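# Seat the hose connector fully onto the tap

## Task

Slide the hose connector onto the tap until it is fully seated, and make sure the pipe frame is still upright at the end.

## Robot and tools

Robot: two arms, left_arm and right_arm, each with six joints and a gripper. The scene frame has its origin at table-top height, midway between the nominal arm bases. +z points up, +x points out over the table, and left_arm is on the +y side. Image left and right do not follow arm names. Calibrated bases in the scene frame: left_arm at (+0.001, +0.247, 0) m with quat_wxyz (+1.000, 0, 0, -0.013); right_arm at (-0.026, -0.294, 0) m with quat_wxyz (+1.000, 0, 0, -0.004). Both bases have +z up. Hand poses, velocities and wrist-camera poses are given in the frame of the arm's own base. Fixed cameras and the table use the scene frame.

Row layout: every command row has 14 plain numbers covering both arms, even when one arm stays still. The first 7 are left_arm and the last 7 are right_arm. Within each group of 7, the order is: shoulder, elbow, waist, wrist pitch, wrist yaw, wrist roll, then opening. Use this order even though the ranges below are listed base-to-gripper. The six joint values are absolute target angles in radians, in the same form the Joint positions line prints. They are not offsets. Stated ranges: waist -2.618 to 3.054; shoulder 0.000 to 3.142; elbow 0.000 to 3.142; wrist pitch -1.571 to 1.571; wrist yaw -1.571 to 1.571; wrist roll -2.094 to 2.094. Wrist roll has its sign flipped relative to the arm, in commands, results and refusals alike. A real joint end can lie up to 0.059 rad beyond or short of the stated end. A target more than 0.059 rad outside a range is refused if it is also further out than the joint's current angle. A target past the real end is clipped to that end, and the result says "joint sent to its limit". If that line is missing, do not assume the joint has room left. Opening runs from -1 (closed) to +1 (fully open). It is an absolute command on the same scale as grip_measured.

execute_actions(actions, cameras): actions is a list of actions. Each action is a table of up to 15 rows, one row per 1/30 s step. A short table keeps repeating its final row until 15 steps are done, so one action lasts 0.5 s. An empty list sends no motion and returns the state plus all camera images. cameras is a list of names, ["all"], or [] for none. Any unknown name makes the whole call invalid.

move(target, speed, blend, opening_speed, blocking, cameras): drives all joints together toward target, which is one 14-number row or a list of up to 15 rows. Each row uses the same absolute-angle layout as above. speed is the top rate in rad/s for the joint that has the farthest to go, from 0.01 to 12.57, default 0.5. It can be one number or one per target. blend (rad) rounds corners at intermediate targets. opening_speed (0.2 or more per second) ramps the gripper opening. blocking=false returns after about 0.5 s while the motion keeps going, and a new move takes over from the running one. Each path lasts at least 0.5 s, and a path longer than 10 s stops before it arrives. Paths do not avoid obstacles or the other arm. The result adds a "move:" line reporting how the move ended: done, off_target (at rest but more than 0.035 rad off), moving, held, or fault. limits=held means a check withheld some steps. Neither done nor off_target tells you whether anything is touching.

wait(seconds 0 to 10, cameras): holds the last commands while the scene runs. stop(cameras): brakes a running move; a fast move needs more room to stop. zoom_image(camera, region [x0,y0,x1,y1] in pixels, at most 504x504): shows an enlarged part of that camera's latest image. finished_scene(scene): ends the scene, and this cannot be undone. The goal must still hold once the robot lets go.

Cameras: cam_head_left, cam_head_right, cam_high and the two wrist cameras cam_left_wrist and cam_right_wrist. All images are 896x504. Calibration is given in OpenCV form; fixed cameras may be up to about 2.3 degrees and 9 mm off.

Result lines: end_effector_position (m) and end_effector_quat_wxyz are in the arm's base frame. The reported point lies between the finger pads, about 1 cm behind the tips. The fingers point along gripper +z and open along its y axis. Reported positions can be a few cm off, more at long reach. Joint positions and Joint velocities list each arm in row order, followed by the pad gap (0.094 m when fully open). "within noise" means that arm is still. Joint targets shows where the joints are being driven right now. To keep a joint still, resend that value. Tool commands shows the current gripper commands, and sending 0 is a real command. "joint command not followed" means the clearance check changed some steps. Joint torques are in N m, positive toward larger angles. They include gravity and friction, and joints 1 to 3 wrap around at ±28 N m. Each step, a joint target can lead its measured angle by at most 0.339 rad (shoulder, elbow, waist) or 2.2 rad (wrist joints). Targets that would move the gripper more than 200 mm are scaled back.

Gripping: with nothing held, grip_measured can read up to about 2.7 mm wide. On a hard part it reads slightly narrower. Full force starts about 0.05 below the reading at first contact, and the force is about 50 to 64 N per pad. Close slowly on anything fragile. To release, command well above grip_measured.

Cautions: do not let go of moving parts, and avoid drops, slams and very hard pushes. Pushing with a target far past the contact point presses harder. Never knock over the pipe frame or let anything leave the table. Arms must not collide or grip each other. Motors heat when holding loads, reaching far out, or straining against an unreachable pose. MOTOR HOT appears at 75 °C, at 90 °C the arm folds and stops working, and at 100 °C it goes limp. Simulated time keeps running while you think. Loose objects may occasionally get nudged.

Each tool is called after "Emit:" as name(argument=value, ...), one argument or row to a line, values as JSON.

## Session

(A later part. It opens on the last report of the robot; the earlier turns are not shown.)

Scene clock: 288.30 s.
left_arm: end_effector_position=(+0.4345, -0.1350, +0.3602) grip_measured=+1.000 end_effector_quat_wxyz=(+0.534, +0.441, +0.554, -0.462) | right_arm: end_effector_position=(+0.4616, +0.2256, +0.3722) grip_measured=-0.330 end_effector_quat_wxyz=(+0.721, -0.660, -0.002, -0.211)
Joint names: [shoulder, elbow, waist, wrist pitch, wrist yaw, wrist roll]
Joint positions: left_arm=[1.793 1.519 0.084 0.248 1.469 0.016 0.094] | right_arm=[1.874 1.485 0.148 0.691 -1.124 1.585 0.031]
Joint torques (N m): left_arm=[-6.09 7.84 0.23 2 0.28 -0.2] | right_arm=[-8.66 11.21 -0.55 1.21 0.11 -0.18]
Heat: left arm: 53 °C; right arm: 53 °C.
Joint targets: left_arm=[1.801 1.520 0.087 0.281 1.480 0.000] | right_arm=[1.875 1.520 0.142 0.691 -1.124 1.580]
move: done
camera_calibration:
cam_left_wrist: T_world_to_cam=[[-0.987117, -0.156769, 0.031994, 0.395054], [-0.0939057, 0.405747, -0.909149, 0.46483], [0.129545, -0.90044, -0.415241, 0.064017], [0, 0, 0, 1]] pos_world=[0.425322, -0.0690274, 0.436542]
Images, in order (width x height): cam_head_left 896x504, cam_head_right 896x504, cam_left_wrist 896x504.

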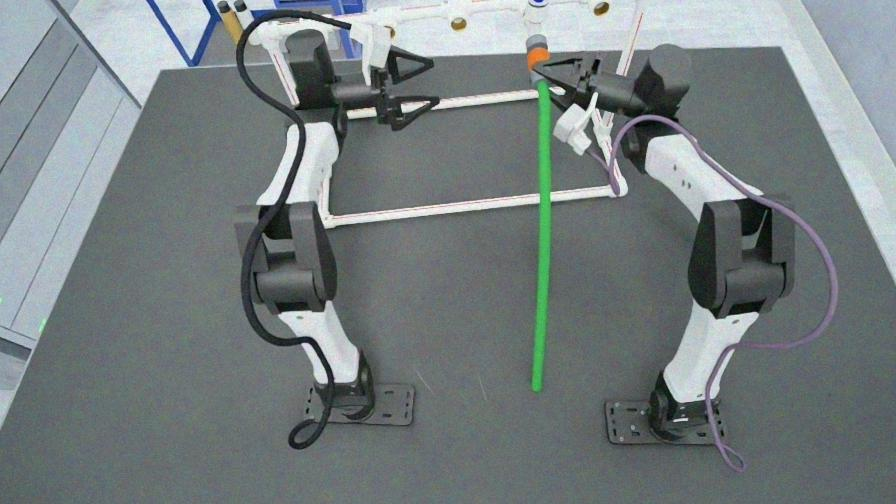

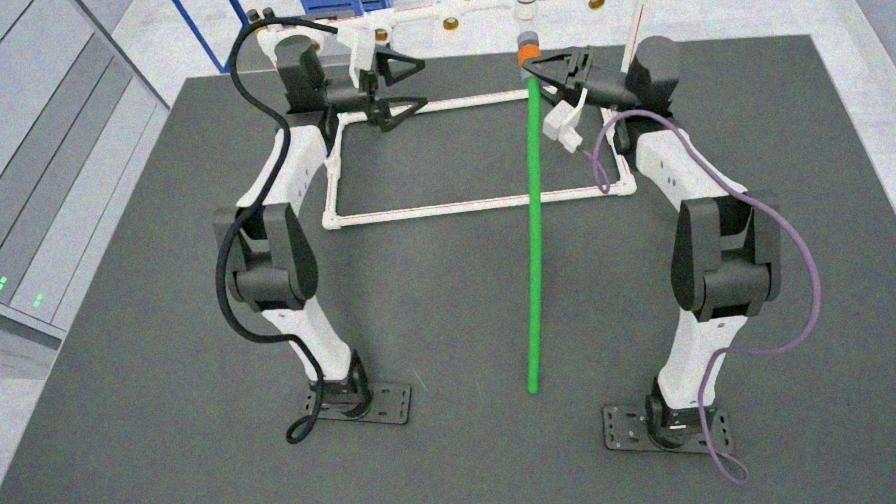

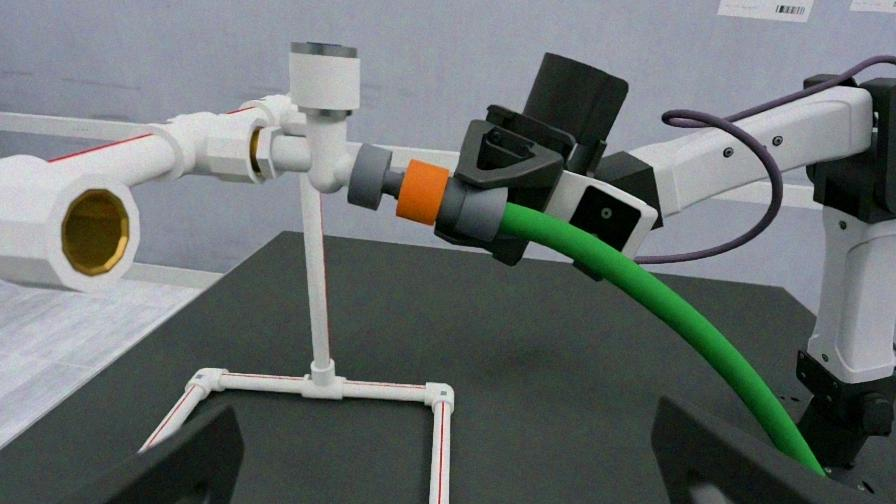

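Emit:
move(
  target=[1.801, 1.52, 0.087, 0.281, 1.48, 0.0, 1.0, 1.9195, 1.591, 0.1375, 0.664, -1.127, 1.58, -0.7],
  speed=0.07,
  cameras=["cam_left_wrist", "cam_head_left", "cam_head_right"],
)

Emit:
zoom_image(
  camera="cam_left_wrist",
  region=[340, 120, 540, 280],
)

Emit:
zoom_image(
  camera="cam_head_left",
  region=[500, 20, 600, 120],
)

Emit:
zoom_image(
  camera="cam_head_right",
  region=[490, 20, 590, 120],
)

Scene clock: 295.23 s.
left_arm: end_effector_position=(+0.4345, -0.1350, +0.3602) grip_measured=+1.000 end_effector_quat_wxyz=(+0.534, +0.441, +0.554, -0.462) | right_arm: end_effector_position=(+0.4723, +0.2265, +0.3729) grip_measured=-0.330 end_effector_quat_wxyz=(+0.720, -0.662, -0.003, -0.206)
Joint names: [shoulder, elbow, waist, wrist pitch, wrist yaw, wrist roll]
Joint positions: left_arm=[1.793 1.519 0.084 0.248 1.469 0.016 0.094] | right_arm=[1.917 1.552 0.145 0.66 -1.135 1.585 0.031]
Joint torques (N m): left_arm=[-6.05 7.83 0.24 1.99 0.26 -0.21] | right_arm=[-8.95 11.66 -0.7 1.21 0.22 -0.19]
Heat: left arm: 53 °C; right arm: 53 °C.
Joint targets: left_arm=[1.801 1.520 0.087 0.281 1.480 0.000] | right_arm=[1.920 1.591 0.138 0.664 -1.127 1.580]
move: off_target (right_arm); right_arm: the elbow is farthest, 0.039 rad from its target
camera_calibration:
cam_left_wrist: T_world_to_cam=[[-0.987117, -0.156769, 0.031994, 0.395054], [-0.0939057, 0.405747, -0.909149, 0.46483], [0.129545, -0.90044, -0.415241, 0.064017], [0, 0, 0, 1]] pos_world=[0.425322, -0.0690274, 0.436542]
Images, in order (width x height): cam_head_left 896x504, cam_head_right 896x504, cam_left_wrist 896x504.

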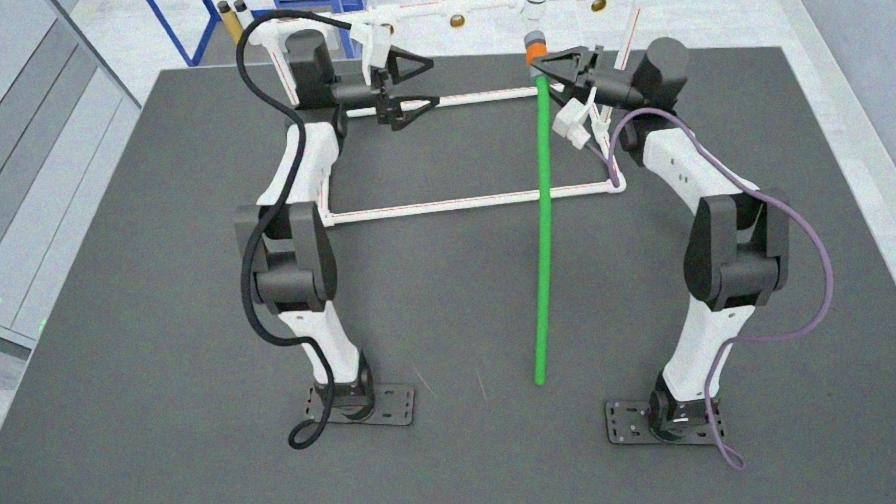

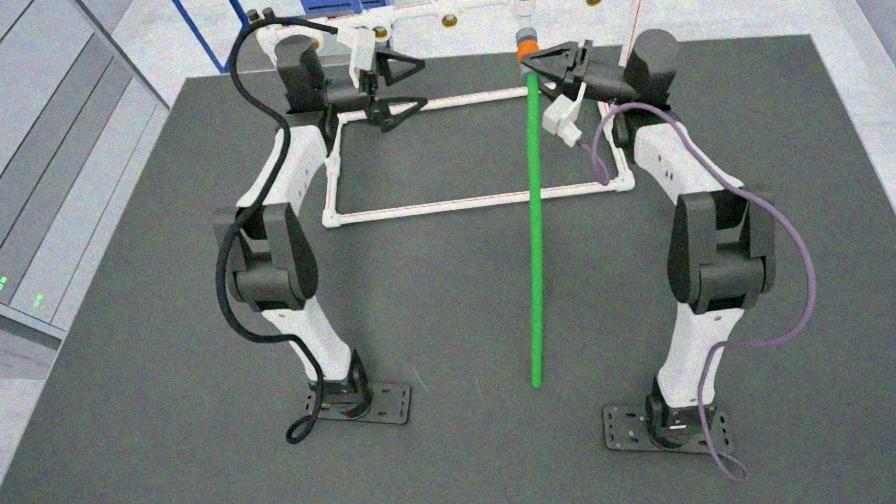

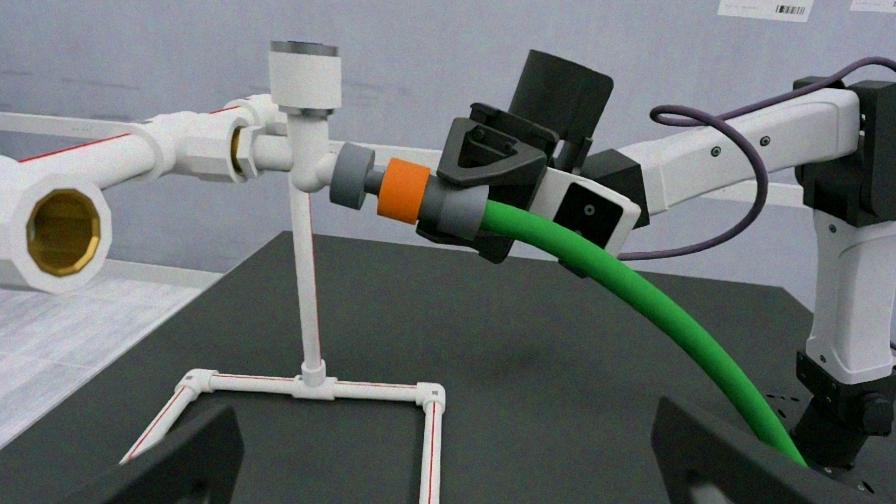

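Scaled by 2.520 from the camera's 896x504 image, which has a finer 1280x720 frame.

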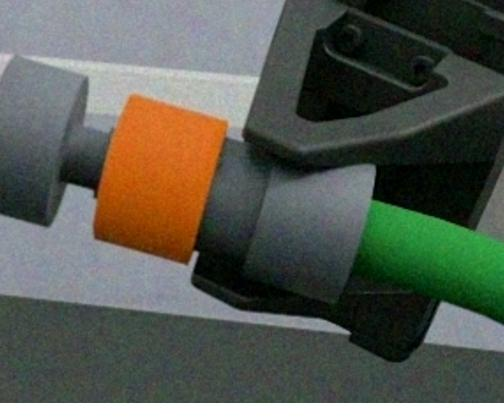

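Scaled by 5.040 from the camera's 896x504 image, which has a finer 1280x720 frame.

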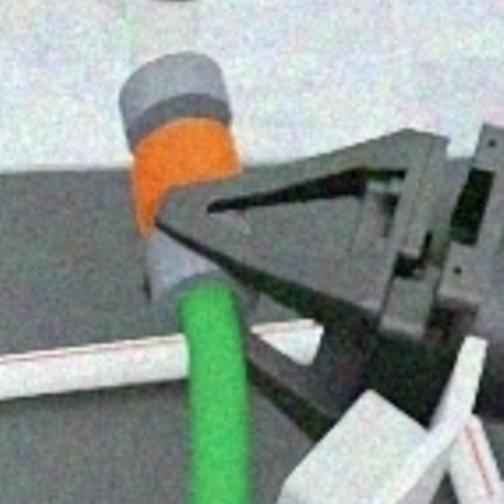

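Scaled by 5.040 from the camera's 896x504 image, which has a finer 1280x720 frame.

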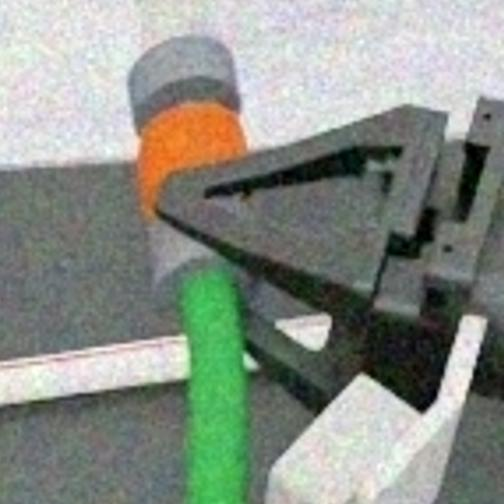

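Emit:
move(
  target=[
    [1.5, 1.5, -0.2, -0.5, 0.2, -0.5, 0.6, 1.9195, 1.591, 0.1375, 0.664, -1.127, 1.58, -0.7],
    [2.248, 1.998, -0.4625, -1.059, 0.0, -0.987, 0.6, 1.9195, 1.591, 0.1375, 0.664, -1.127, 1.58, -0.7],
  ],
  speed=0.7,
  cameras=["all"],
)

Scene clock: 343.20 s.
left_arm: end_effector_position=(+0.4427, -0.2204, +0.0726) grip_measured=+0.602 end_effector_quat_wxyz=(+0.117, +0.650, +0.750, +0.026) | right_arm: end_effector_position=(+0.4724, +0.2265, +0.3728) grip_measured=-0.330 end_effector_quat_wxyz=(+0.720, -0.663, -0.003, -0.206)
Joint names: [shoulder, elbow, waist, wrist pitch, wrist yaw, wrist roll]
Joint positions: left_arm=[2.242 1.966 -0.459 -1.056 0.008 -0.967 0.075] | right_arm=[1.917 1.552 0.145 0.659 -1.135 1.585 0.031]
Joint torques (N m): left_arm=[-8.62 10.1 -0.25 0.79 0.07 -0.24] | right_arm=[-8.99 11.62 -0.73 1.24 0.2 -0.19]
Heat: left arm: 55 °C; right arm: 59 °C.
Joint targets: left_arm=[2.248 1.998 -0.463 -1.059 0.000 -0.987] | right_arm=[1.920 1.591 0.138 0.664 -1.127 1.580]
move: off_target (right_arm); right_arm: the elbow is farthest, 0.039 rad from its target
camera_calibration:
cam_left_wrist: T_world_to_cam=[[-0.976256, -0.141057, -0.164397, 0.411885], [-0.182996, 0.943151, 0.277452, 0.310551], [0.115915, 0.300948, -0.94657, 0.175919], [0, 0, 0, 1]] pos_world=[0.438543, -0.28774, 0.148069]
cam_right_wrist: T_world_to_cam=[[-0.295379, -0.0579291, 0.953622, -0.204015], [0.728082, -0.659933, 0.185431, -0.221503], [0.618585, 0.749088, 0.237107, -0.464032], [0, 0, 0, 1]] pos_world=[0.388054, 0.189605, 0.345652]

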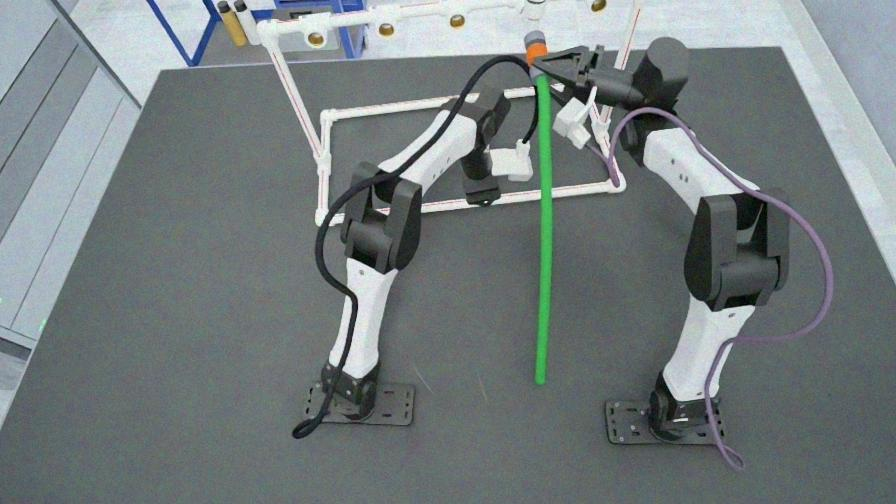

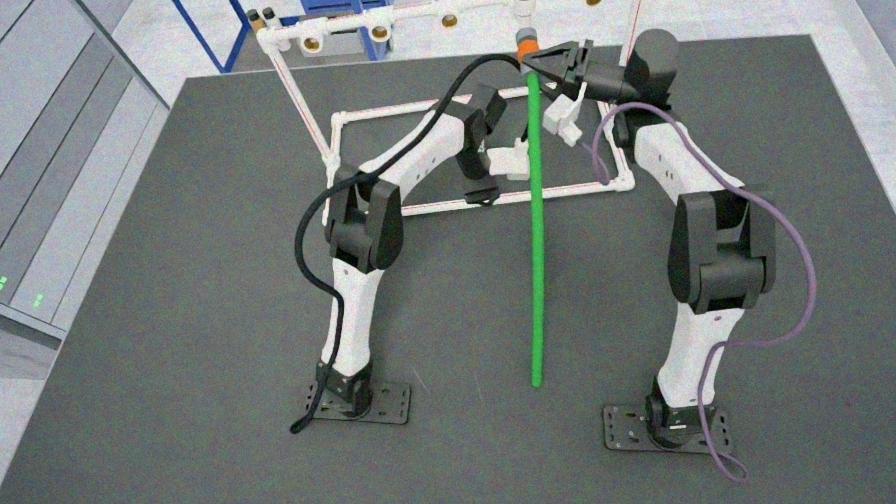

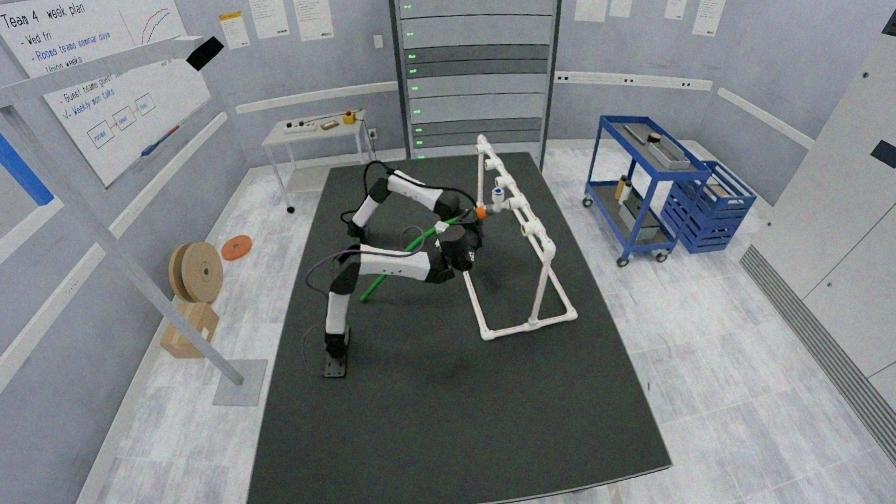

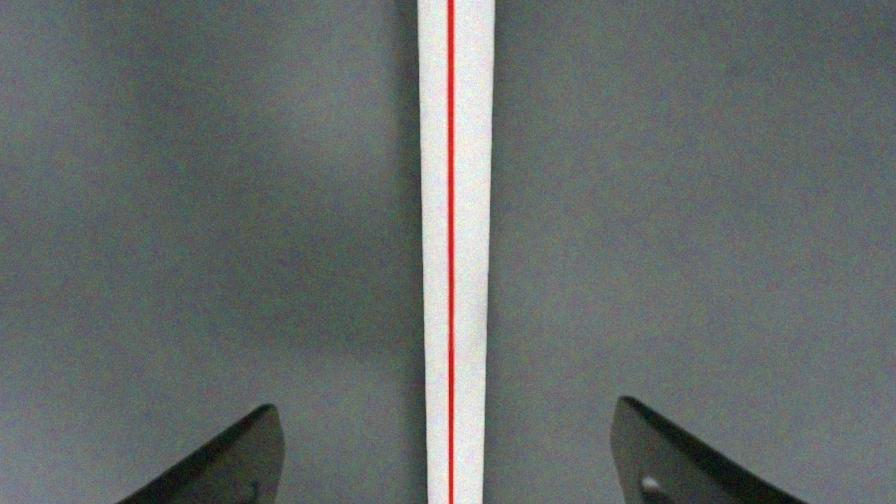

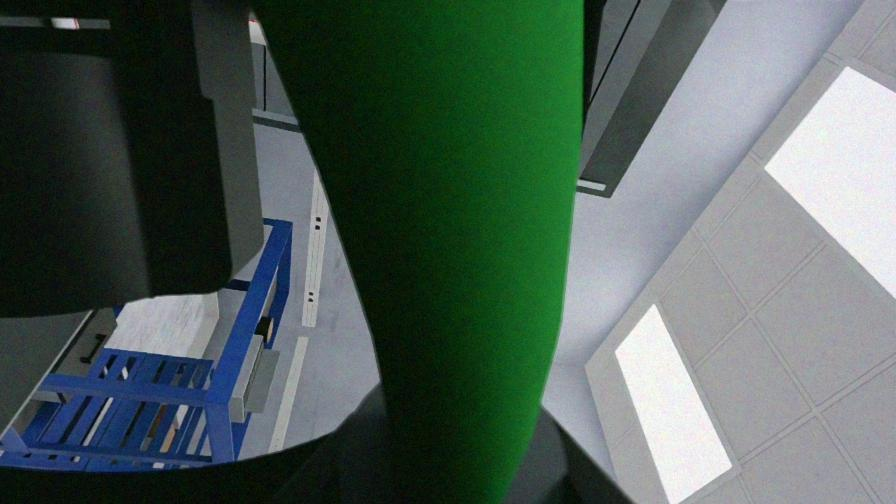

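Emit:
move(
  target=[2.312, 1.868, -0.4625, -0.893, 0.0, -0.987, -0.05, 1.9195, 1.591, 0.1375, 0.664, -1.127, 1.58, -0.7],
  speed=0.2,
  cameras=["cam_left_wrist", "cam_head_left"],
)

Scene clock: 380.17 s.
left_arm: end_effector_position=(+0.4453, -0.2214, +0.0234) grip_measured=-0.049 end_effector_quat_wxyz=(+0.108, +0.652, +0.750, +0.025) | right_arm: end_effector_position=(+0.4724, +0.2265, +0.3728) grip_measured=-0.330 end_effector_quat_wxyz=(+0.720, -0.663, -0.003, -0.206)
Joint names: [shoulder, elbow, waist, wrist pitch, wrist yaw, wrist roll]
Joint positions: left_arm=[2.298 1.868 -0.459 -0.92 0.007 -0.972 0.045] | right_arm=[1.917 1.552 0.145 0.659 -1.135 1.585 0.031]
Joint torques (N m): left_arm=[-8.28 6.94 -0.32 1.07 0.09 -0.19] | right_arm=[-8.96 11.63 -0.7 1.23 0.21 -0.19]
Heat: left arm: 60 °C; right arm: 60 °C.
Joint targets: left_arm=[2.312 1.868 -0.463 -0.893 0.000 -0.987] | right_arm=[1.920 1.591 0.138 0.664 -1.127 1.580]
move: off_target (right_arm); right_arm: the elbow is farthest, 0.039 rad from its target
camera_calibration:
cam_left_wrist: T_world_to_cam=[[-0.97918, -0.135417, -0.151224, 0.408447], [-0.174881, 0.940998, 0.289722, 0.321231], [0.103068, 0.310136, -0.945089, 0.137076], [0, 0, 0, 1]] pos_world=[0.441993, -0.289479, 0.0982484]
Images, in order (width x height): cam_head_left 896x504, cam_left_wrist 896x504.

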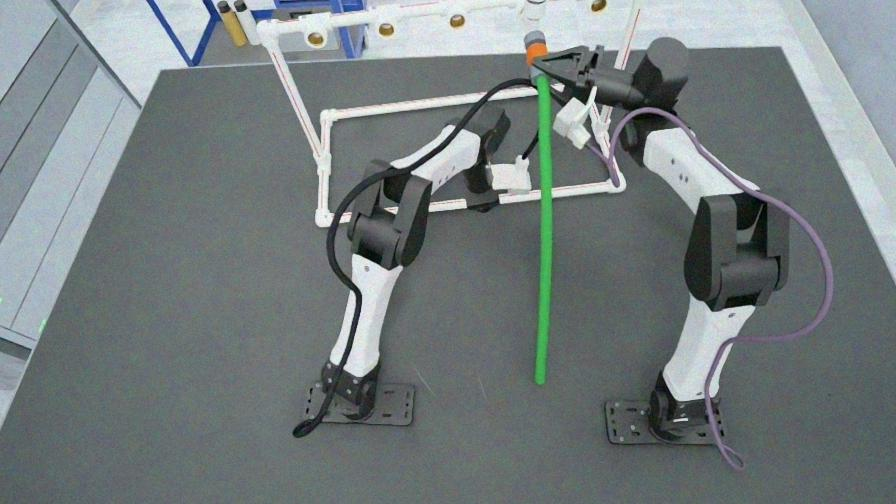

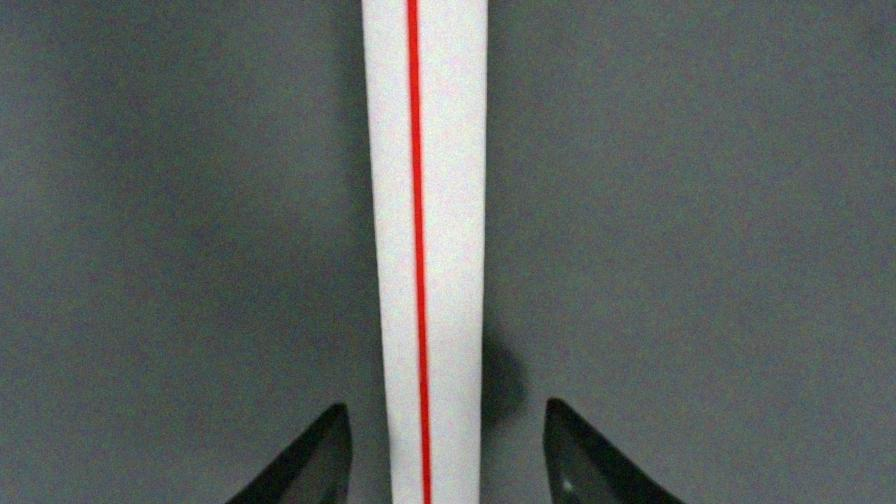

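Emit:
move(
  target=[2.3315, 1.902, -0.4625, -0.885, 0.0, -0.987, -0.05, 1.9195, 1.591, 0.1375, 0.664, -1.127, 1.58, -0.7],
  speed=0.15,
  cameras=["cam_left_wrist"],
)

Scene clock: 385.60 s.
left_arm: end_effector_position=(+0.4455, -0.2215, +0.0156) grip_measured=-0.049 end_effector_quat_wxyz=(+0.103, +0.653, +0.750, +0.024) | right_arm: end_effector_position=(+0.4724, +0.2265, +0.3728) grip_measured=-0.330 end_effector_quat_wxyz=(+0.720, -0.663, -0.003, -0.206)
Joint names: [shoulder, elbow, waist, wrist pitch, wrist yaw, wrist roll]
Joint positions: left_arm=[2.315 1.868 -0.459 -0.912 0.006 -0.972 0.045] | right_arm=[1.917 1.552 0.145 0.659 -1.135 1.585 0.031]
Joint torques (N m): left_arm=[-8.09 10.14 -0.32 1.09 0.08 -0.17] | right_arm=[-8.96 11.63 -0.72 1.23 0.21 -0.19]
Heat: left arm: 60 °C; right arm: 60 °C.
Joint targets: left_arm=[2.331 1.902 -0.463 -0.885 0.000 -0.987] | right_arm=[1.920 1.591 0.138 0.664 -1.127 1.580]
move: off_target (right_arm); right_arm: the elbow is farthest, 0.039 rad from its target
camera_calibration:
cam_left_wrist: T_world_to_cam=[[-0.980407, -0.134784, -0.143648, 0.408038], [-0.172474, 0.939653, 0.295474, 0.322115], [0.0951539, 0.31446, -0.94449, 0.134254], [0, 0, 0, 1]] pos_world=[0.442825, -0.289897, 0.0902384]
Images, in order (width x height): cam_left_wrist 896x504.

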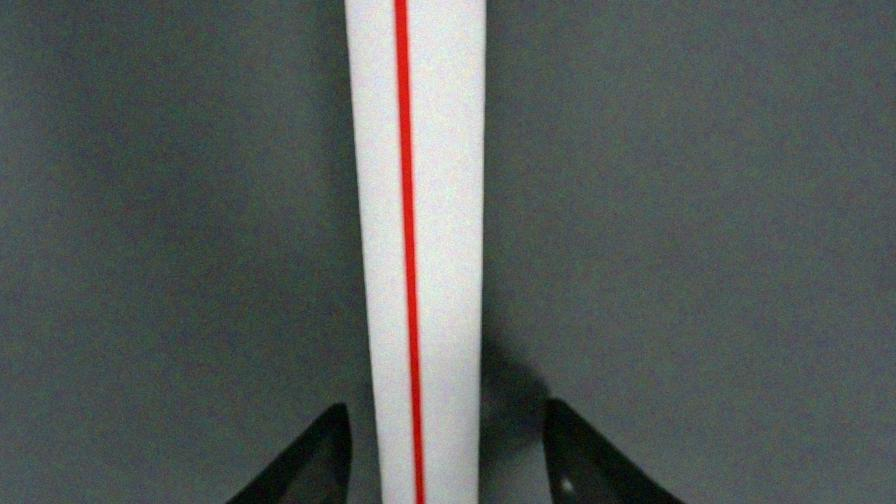

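Emit:
move(
  target=[
    [2.3485, 1.934, -0.4625, -0.9015, 0.0, -0.987, -0.05, 1.9195, 1.591, 0.1375, 0.664, -1.127, 1.58, -0.7],
    [2.3485, 1.934, -0.4625, -0.9015, 0.0, -0.987, -0.85, 1.9195, 1.591, 0.1375, 0.664, -1.127, 1.58, -0.7],
  ],
  speed=0.15,
  opening_speed=0.4,
  cameras=["cam_left_wrist", "cam_head_left", "cam_head_right", "cam_high"],
)

Emit:
zoom_image(
  camera="cam_head_left",
  region=[500, 20, 600, 120],
)

Emit:
zoom_image(
  camera="cam_high",
  region=[430, 150, 570, 260],
)

Scene clock: 392.87 s.
left_arm: end_effector_position=(+0.4511, -0.2242, +0.0179) grip_measured=-0.603 end_effector_quat_wxyz=(+0.107, +0.653, +0.750, +0.025) | right_arm: end_effector_position=(+0.4724, +0.2265, +0.3728) grip_measured=-0.330 end_effector_quat_wxyz=(+0.720, -0.663, -0.003, -0.206)
Joint names: [shoulder, elbow, waist, wrist pitch, wrist yaw, wrist roll]
Joint positions: left_arm=[2.331 1.904 -0.459 -0.922 0.006 -0.973 0.019] | right_arm=[1.917 1.552 0.145 0.659 -1.135 1.585 0.031]
Joint torques (N m): left_arm=[-8.14 9.91 -0.35 1.05 0.1 -0.17] | right_arm=[-8.96 11.64 -0.72 1.23 0.22 -0.19]
Heat: left arm: 61 °C; right arm: 60 °C.
Joint targets: left_arm=[2.349 1.934 -0.463 -0.902 0.000 -0.987] | right_arm=[1.920 1.591 0.138 0.664 -1.127 1.580]
move: off_target (right_arm); right_arm: the elbow is farthest, 0.039 rad from its target
camera_calibration:
cam_left_wrist: T_world_to_cam=[[-0.979298, -0.134281, -0.151473, 0.413223], [-0.173979, 0.940853, 0.290737, 0.325919], [0.103473, 0.311071, -0.944737, 0.132218], [0, 0, 0, 1]] pos_world=[0.44769, -0.292283, 0.0927462]
Images, in order (width x height): cam_head_left 896x504, cam_head_right 896x504, cam_high 896x504, cam_left_wrist 896x504.

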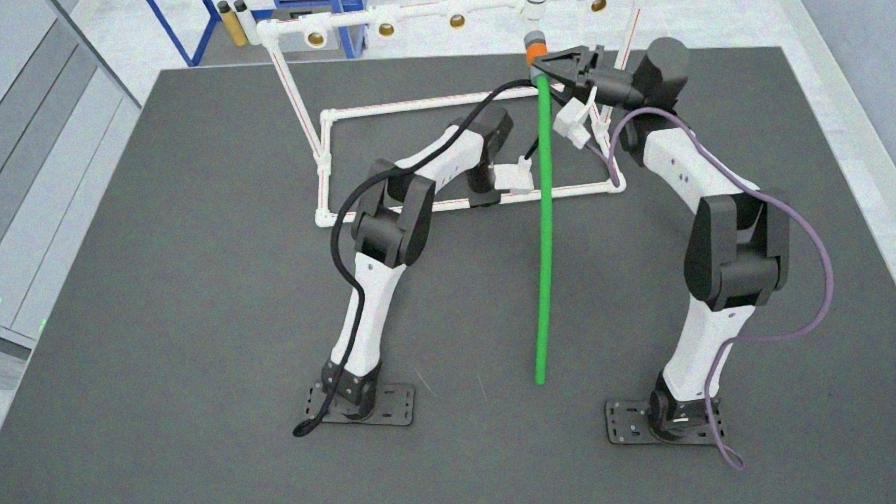

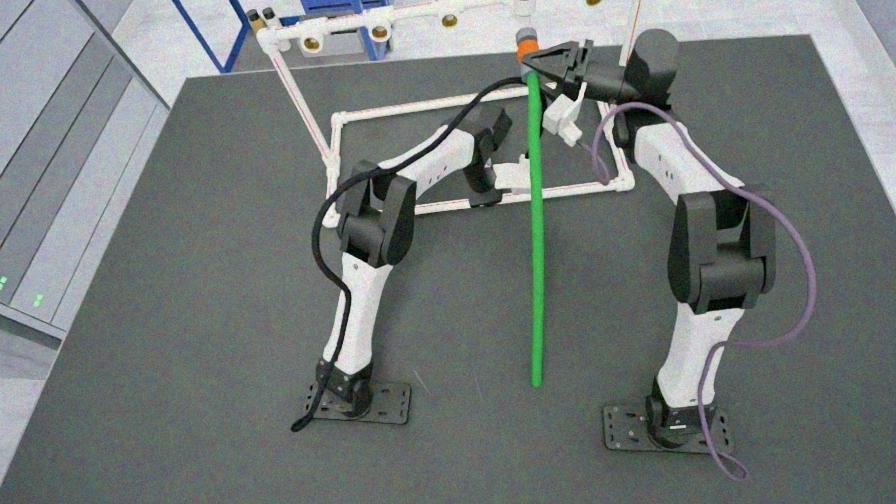

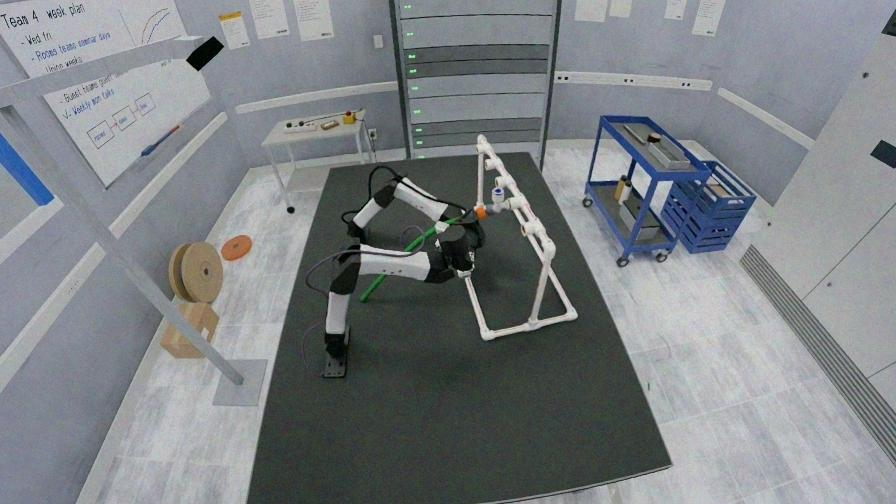

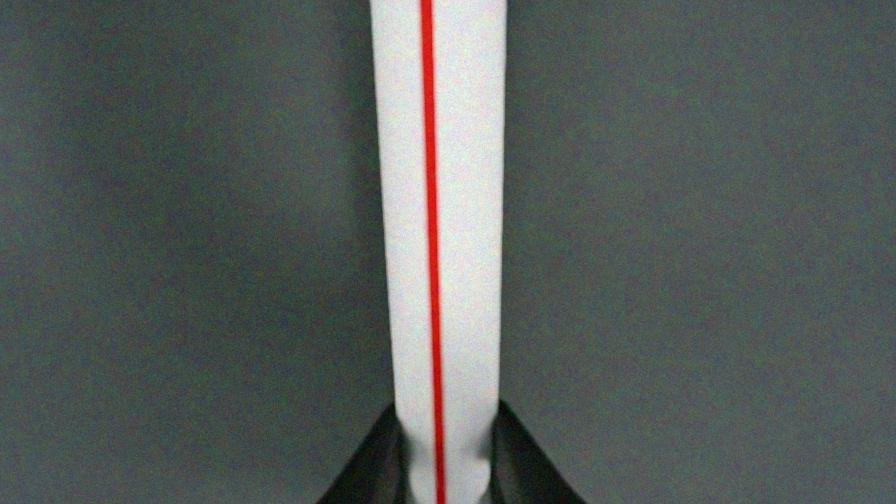

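Scaled by 5.040 from the camera's 896x504 image, which has a finer 1280x720 frame.

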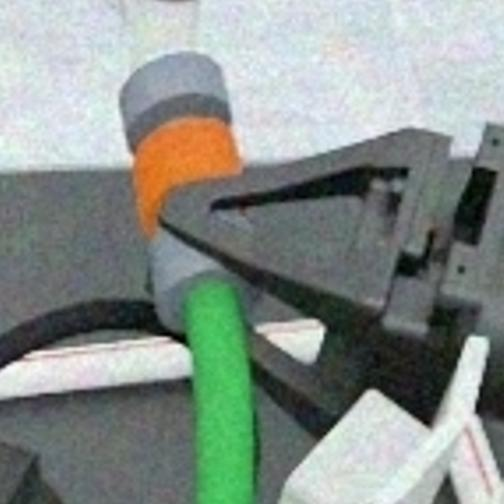

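Scaled by 3.600 from the camera's 896x504 image, which has a finer 1280x720 frame.

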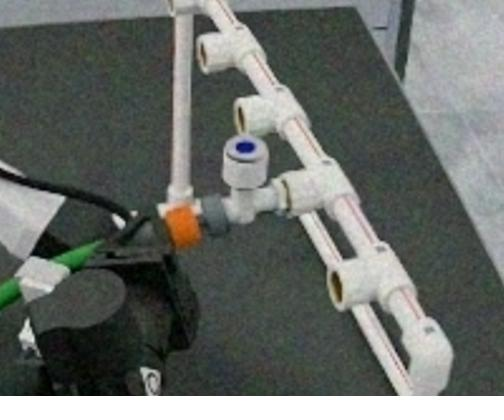

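Emit:
move(
  target=[2.3485, 1.934, -0.4625, -0.9015, 0.0, -0.987, -0.85, 1.9635, 1.663, 0.134, 0.636, -1.115, 1.58, -0.75],
  speed=0.08,
  cameras=["cam_left_wrist", "cam_head_left", "cam_head_right", "cam_high"],
)

Emit:
zoom_image(
  camera="cam_head_left",
  region=[500, 20, 600, 120],
)

Emit:
zoom_image(
  camera="cam_high",
  region=[430, 150, 570, 260],
)

Scene clock: 401.47 s.
left_arm: end_effector_position=(+0.4561, -0.2247, +0.0193) grip_measured=-0.604 end_effector_quat_wxyz=(+0.115, +0.652, +0.749, +0.033) | right_arm: end_effector_position=(+0.4820, +0.2275, +0.3745) grip_measured=-0.330 end_effector_quat_wxyz=(+0.720, -0.664, -0.006, -0.201)
Joint names: [shoulder, elbow, waist, wrist pitch, wrist yaw, wrist roll]
Joint positions: left_arm=[2.332 1.906 -0.459 -0.905 -0.004 -0.974 0.019] | right_arm=[1.96 1.621 0.142 0.63 -1.149 1.585 0.031]
Joint torques (N m): left_arm=[-8.24 9.69 -0.35 0.88 0.21 -0.15] | right_arm=[-9.16 12.03 -0.79 1.25 0.51 -0.19]
Heat: left arm: 62 °C; right arm: 60 °C.
Joint targets: left_arm=[2.349 1.934 -0.463 -0.901 0.000 -0.987] | right_arm=[1.964 1.663 0.134 0.636 -1.115 1.580]
move: off_target (right_arm); right_arm: the elbow is farthest, 0.042 rad from its target
camera_calibration:
cam_left_wrist: T_world_to_cam=[[-0.975684, -0.135375, -0.172377, 0.416784], [-0.181322, 0.940367, 0.287806, 0.330197], [0.123136, 0.312064, -0.942048, 0.12434], [0, 0, 0, 1]] pos_world=[0.451211, -0.292887, 0.0939455]
Images, in order (width x height): cam_head_left 896x504, cam_head_right 896x504, cam_high 896x504, cam_left_wrist 896x504.

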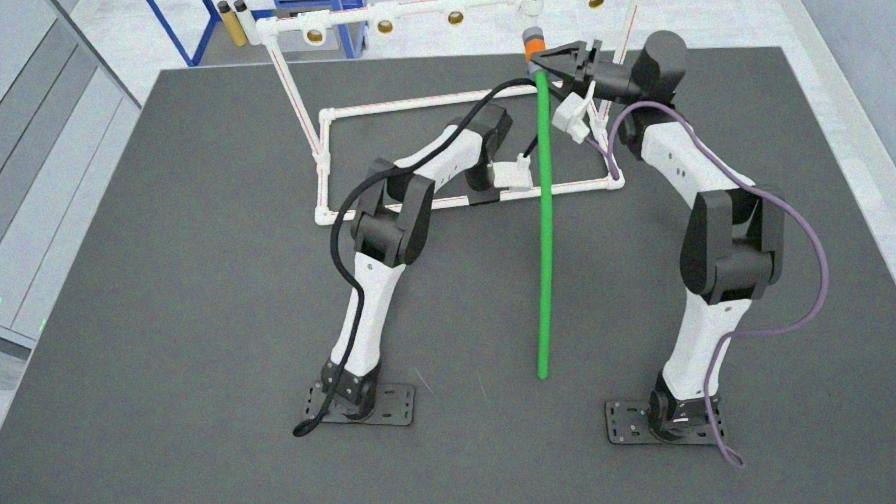

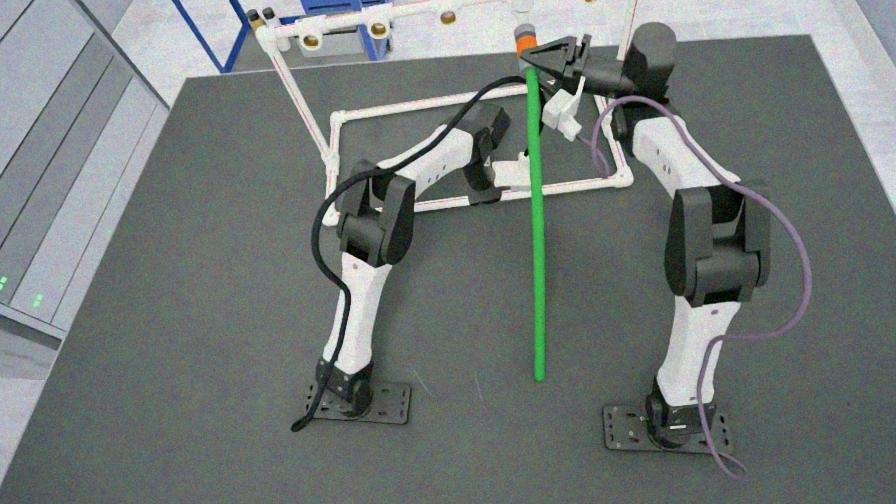

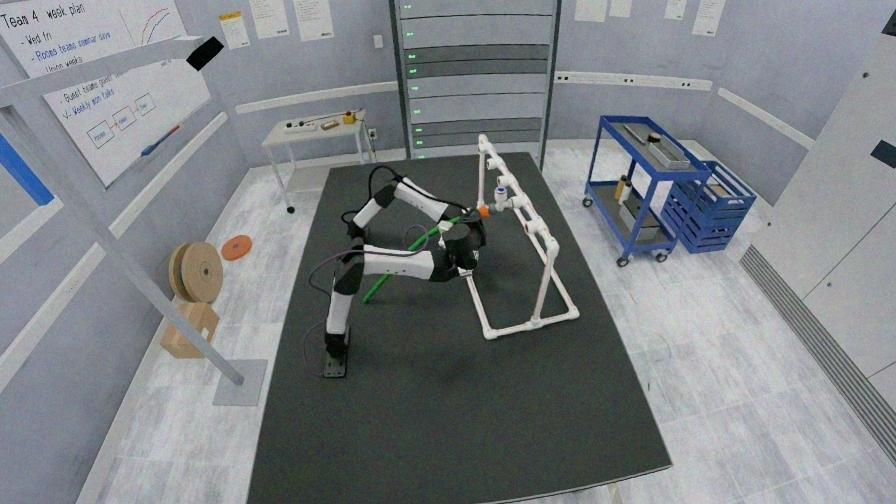

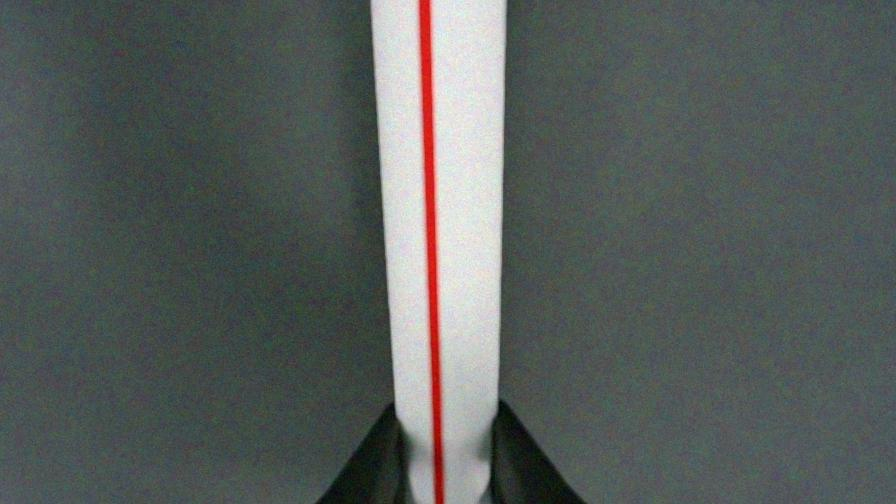

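Scaled by 5.040 from the camera's 896x504 image, which has a finer 1280x720 frame.

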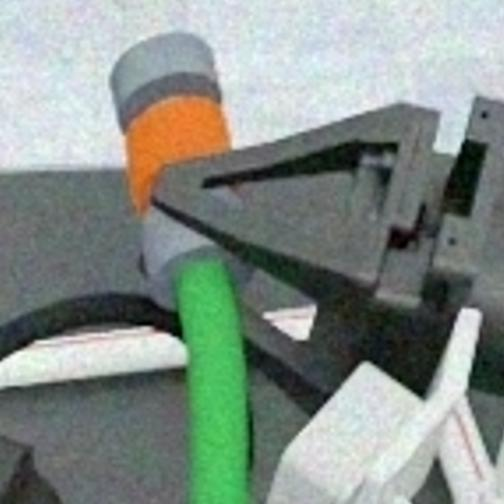

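Scaled by 3.600 from the camera's 896x504 image, which has a finer 1280x720 frame.

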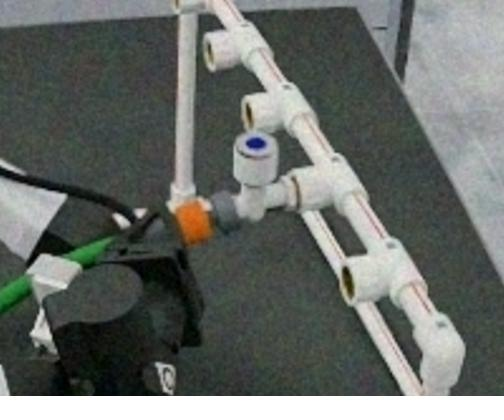

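Emit:
move(
  target=[
    [2.3485, 1.934, -0.4625, -0.9015, 0.0, -0.987, 0.0, 1.9635, 1.663, 0.134, 0.636, -1.115, 1.58, -0.75],
    [2.508, 2.193, -0.592, -0.869, 0.0, -0.855, 0.0, 1.9635, 1.663, 0.134, 0.636, -1.115, 1.58, -0.75],
  ],
  speed=0.12,
  opening_speed=0.8,
  cameras=["all"],
)

Scene clock: 456.20 s.
left_arm: end_effector_position=(+0.4702, -0.3106, +0.0191) grip_measured=-0.001 end_effector_quat_wxyz=(+0.168, +0.654, +0.737, +0.026) | right_arm: end_effector_position=(+0.4828, +0.2276, +0.3736) grip_measured=-0.330 end_effector_quat_wxyz=(+0.720, -0.665, -0.005, -0.200)
Joint names: [shoulder, elbow, waist, wrist pitch, wrist yaw, wrist roll]
Joint positions: left_arm=[2.491 2.16 -0.585 -0.899 -0.004 -0.867 0.047] | right_arm=[1.962 1.623 0.142 0.627 -1.149 1.585 0.031]
Joint torques (N m): left_arm=[-9.11 10.41 -0.66 1.43 0.22 0.11] | right_arm=[-9.42 11.78 -0.79 1.27 0.51 -0.19]
Heat: left arm: 59 °C; right arm: 59 °C.
Joint targets: left_arm=[2.508 2.193 -0.592 -0.869 0.000 -0.855] | right_arm=[1.963 1.663 0.134 0.636 -1.115 1.580]
move: off_target (right_arm); right_arm: the elbow is farthest, 0.040 rad from its target
camera_calibration:
cam_left_wrist: T_world_to_cam=[[-0.963932, -0.128736, -0.232944, 0.416646], [-0.177231, 0.963435, 0.20095, 0.420547], [0.198556, 0.234987, -0.951502, 0.0899951], [0, 0, 0, 1]] pos_world=[0.458283, -0.37268, 0.0981764]
cam_right_wrist: T_world_to_cam=[[-0.290223, -0.0563999, 0.955296, -0.205107], [0.73557, -0.651701, 0.184994, -0.233867], [0.612133, 0.756376, 0.230625, -0.467604], [0, 0, 0, 1]] pos_world=[0.398734, 0.189705, 0.347043]

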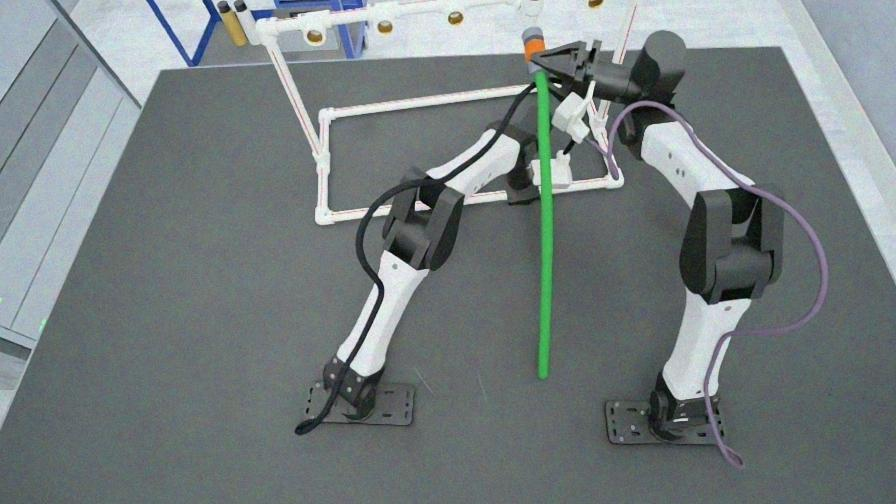

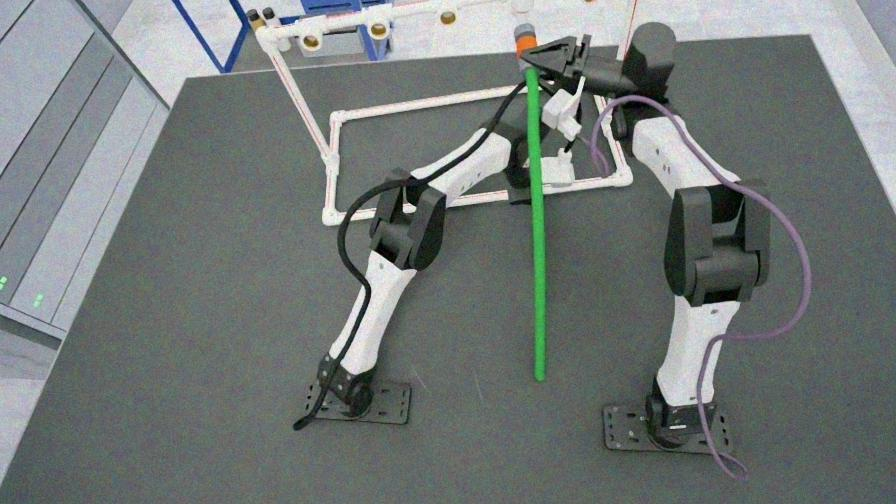

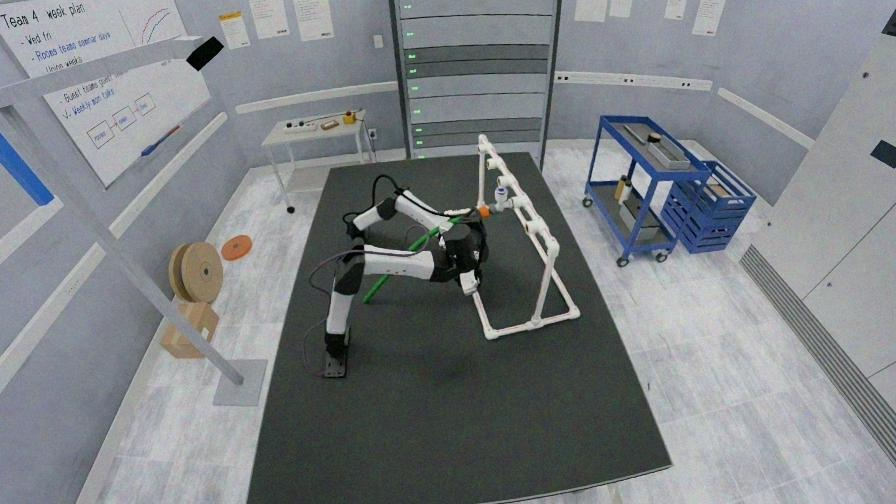

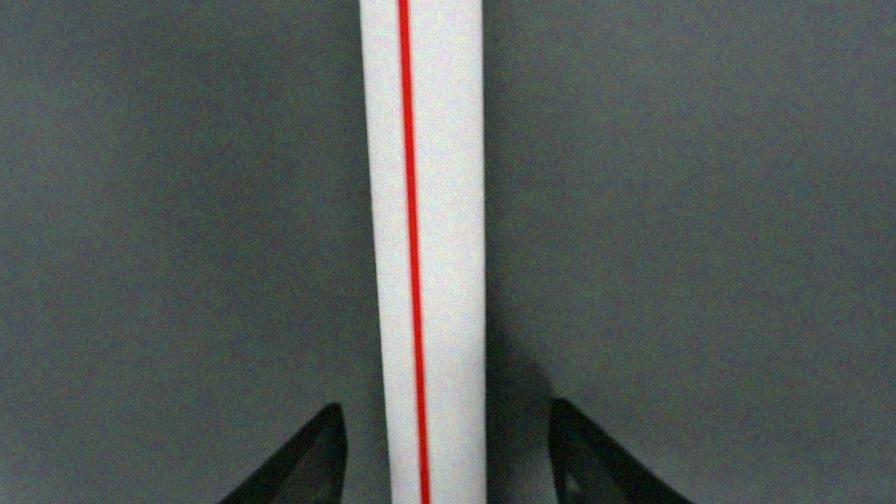

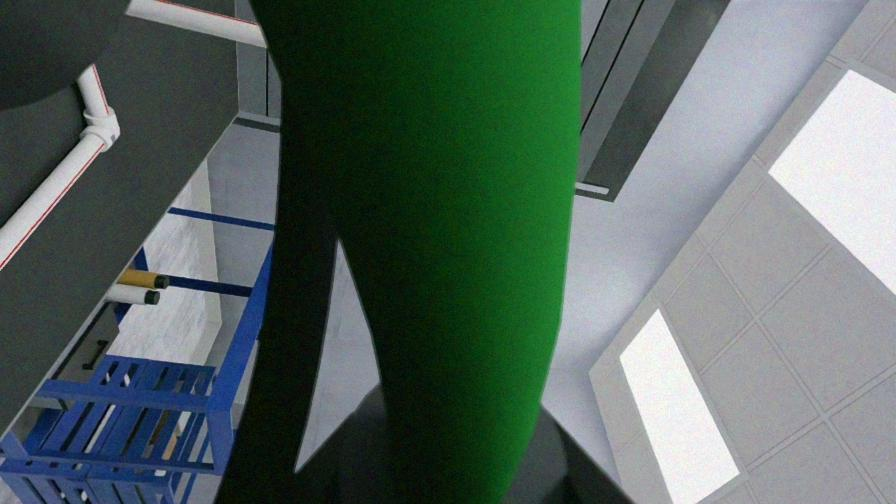

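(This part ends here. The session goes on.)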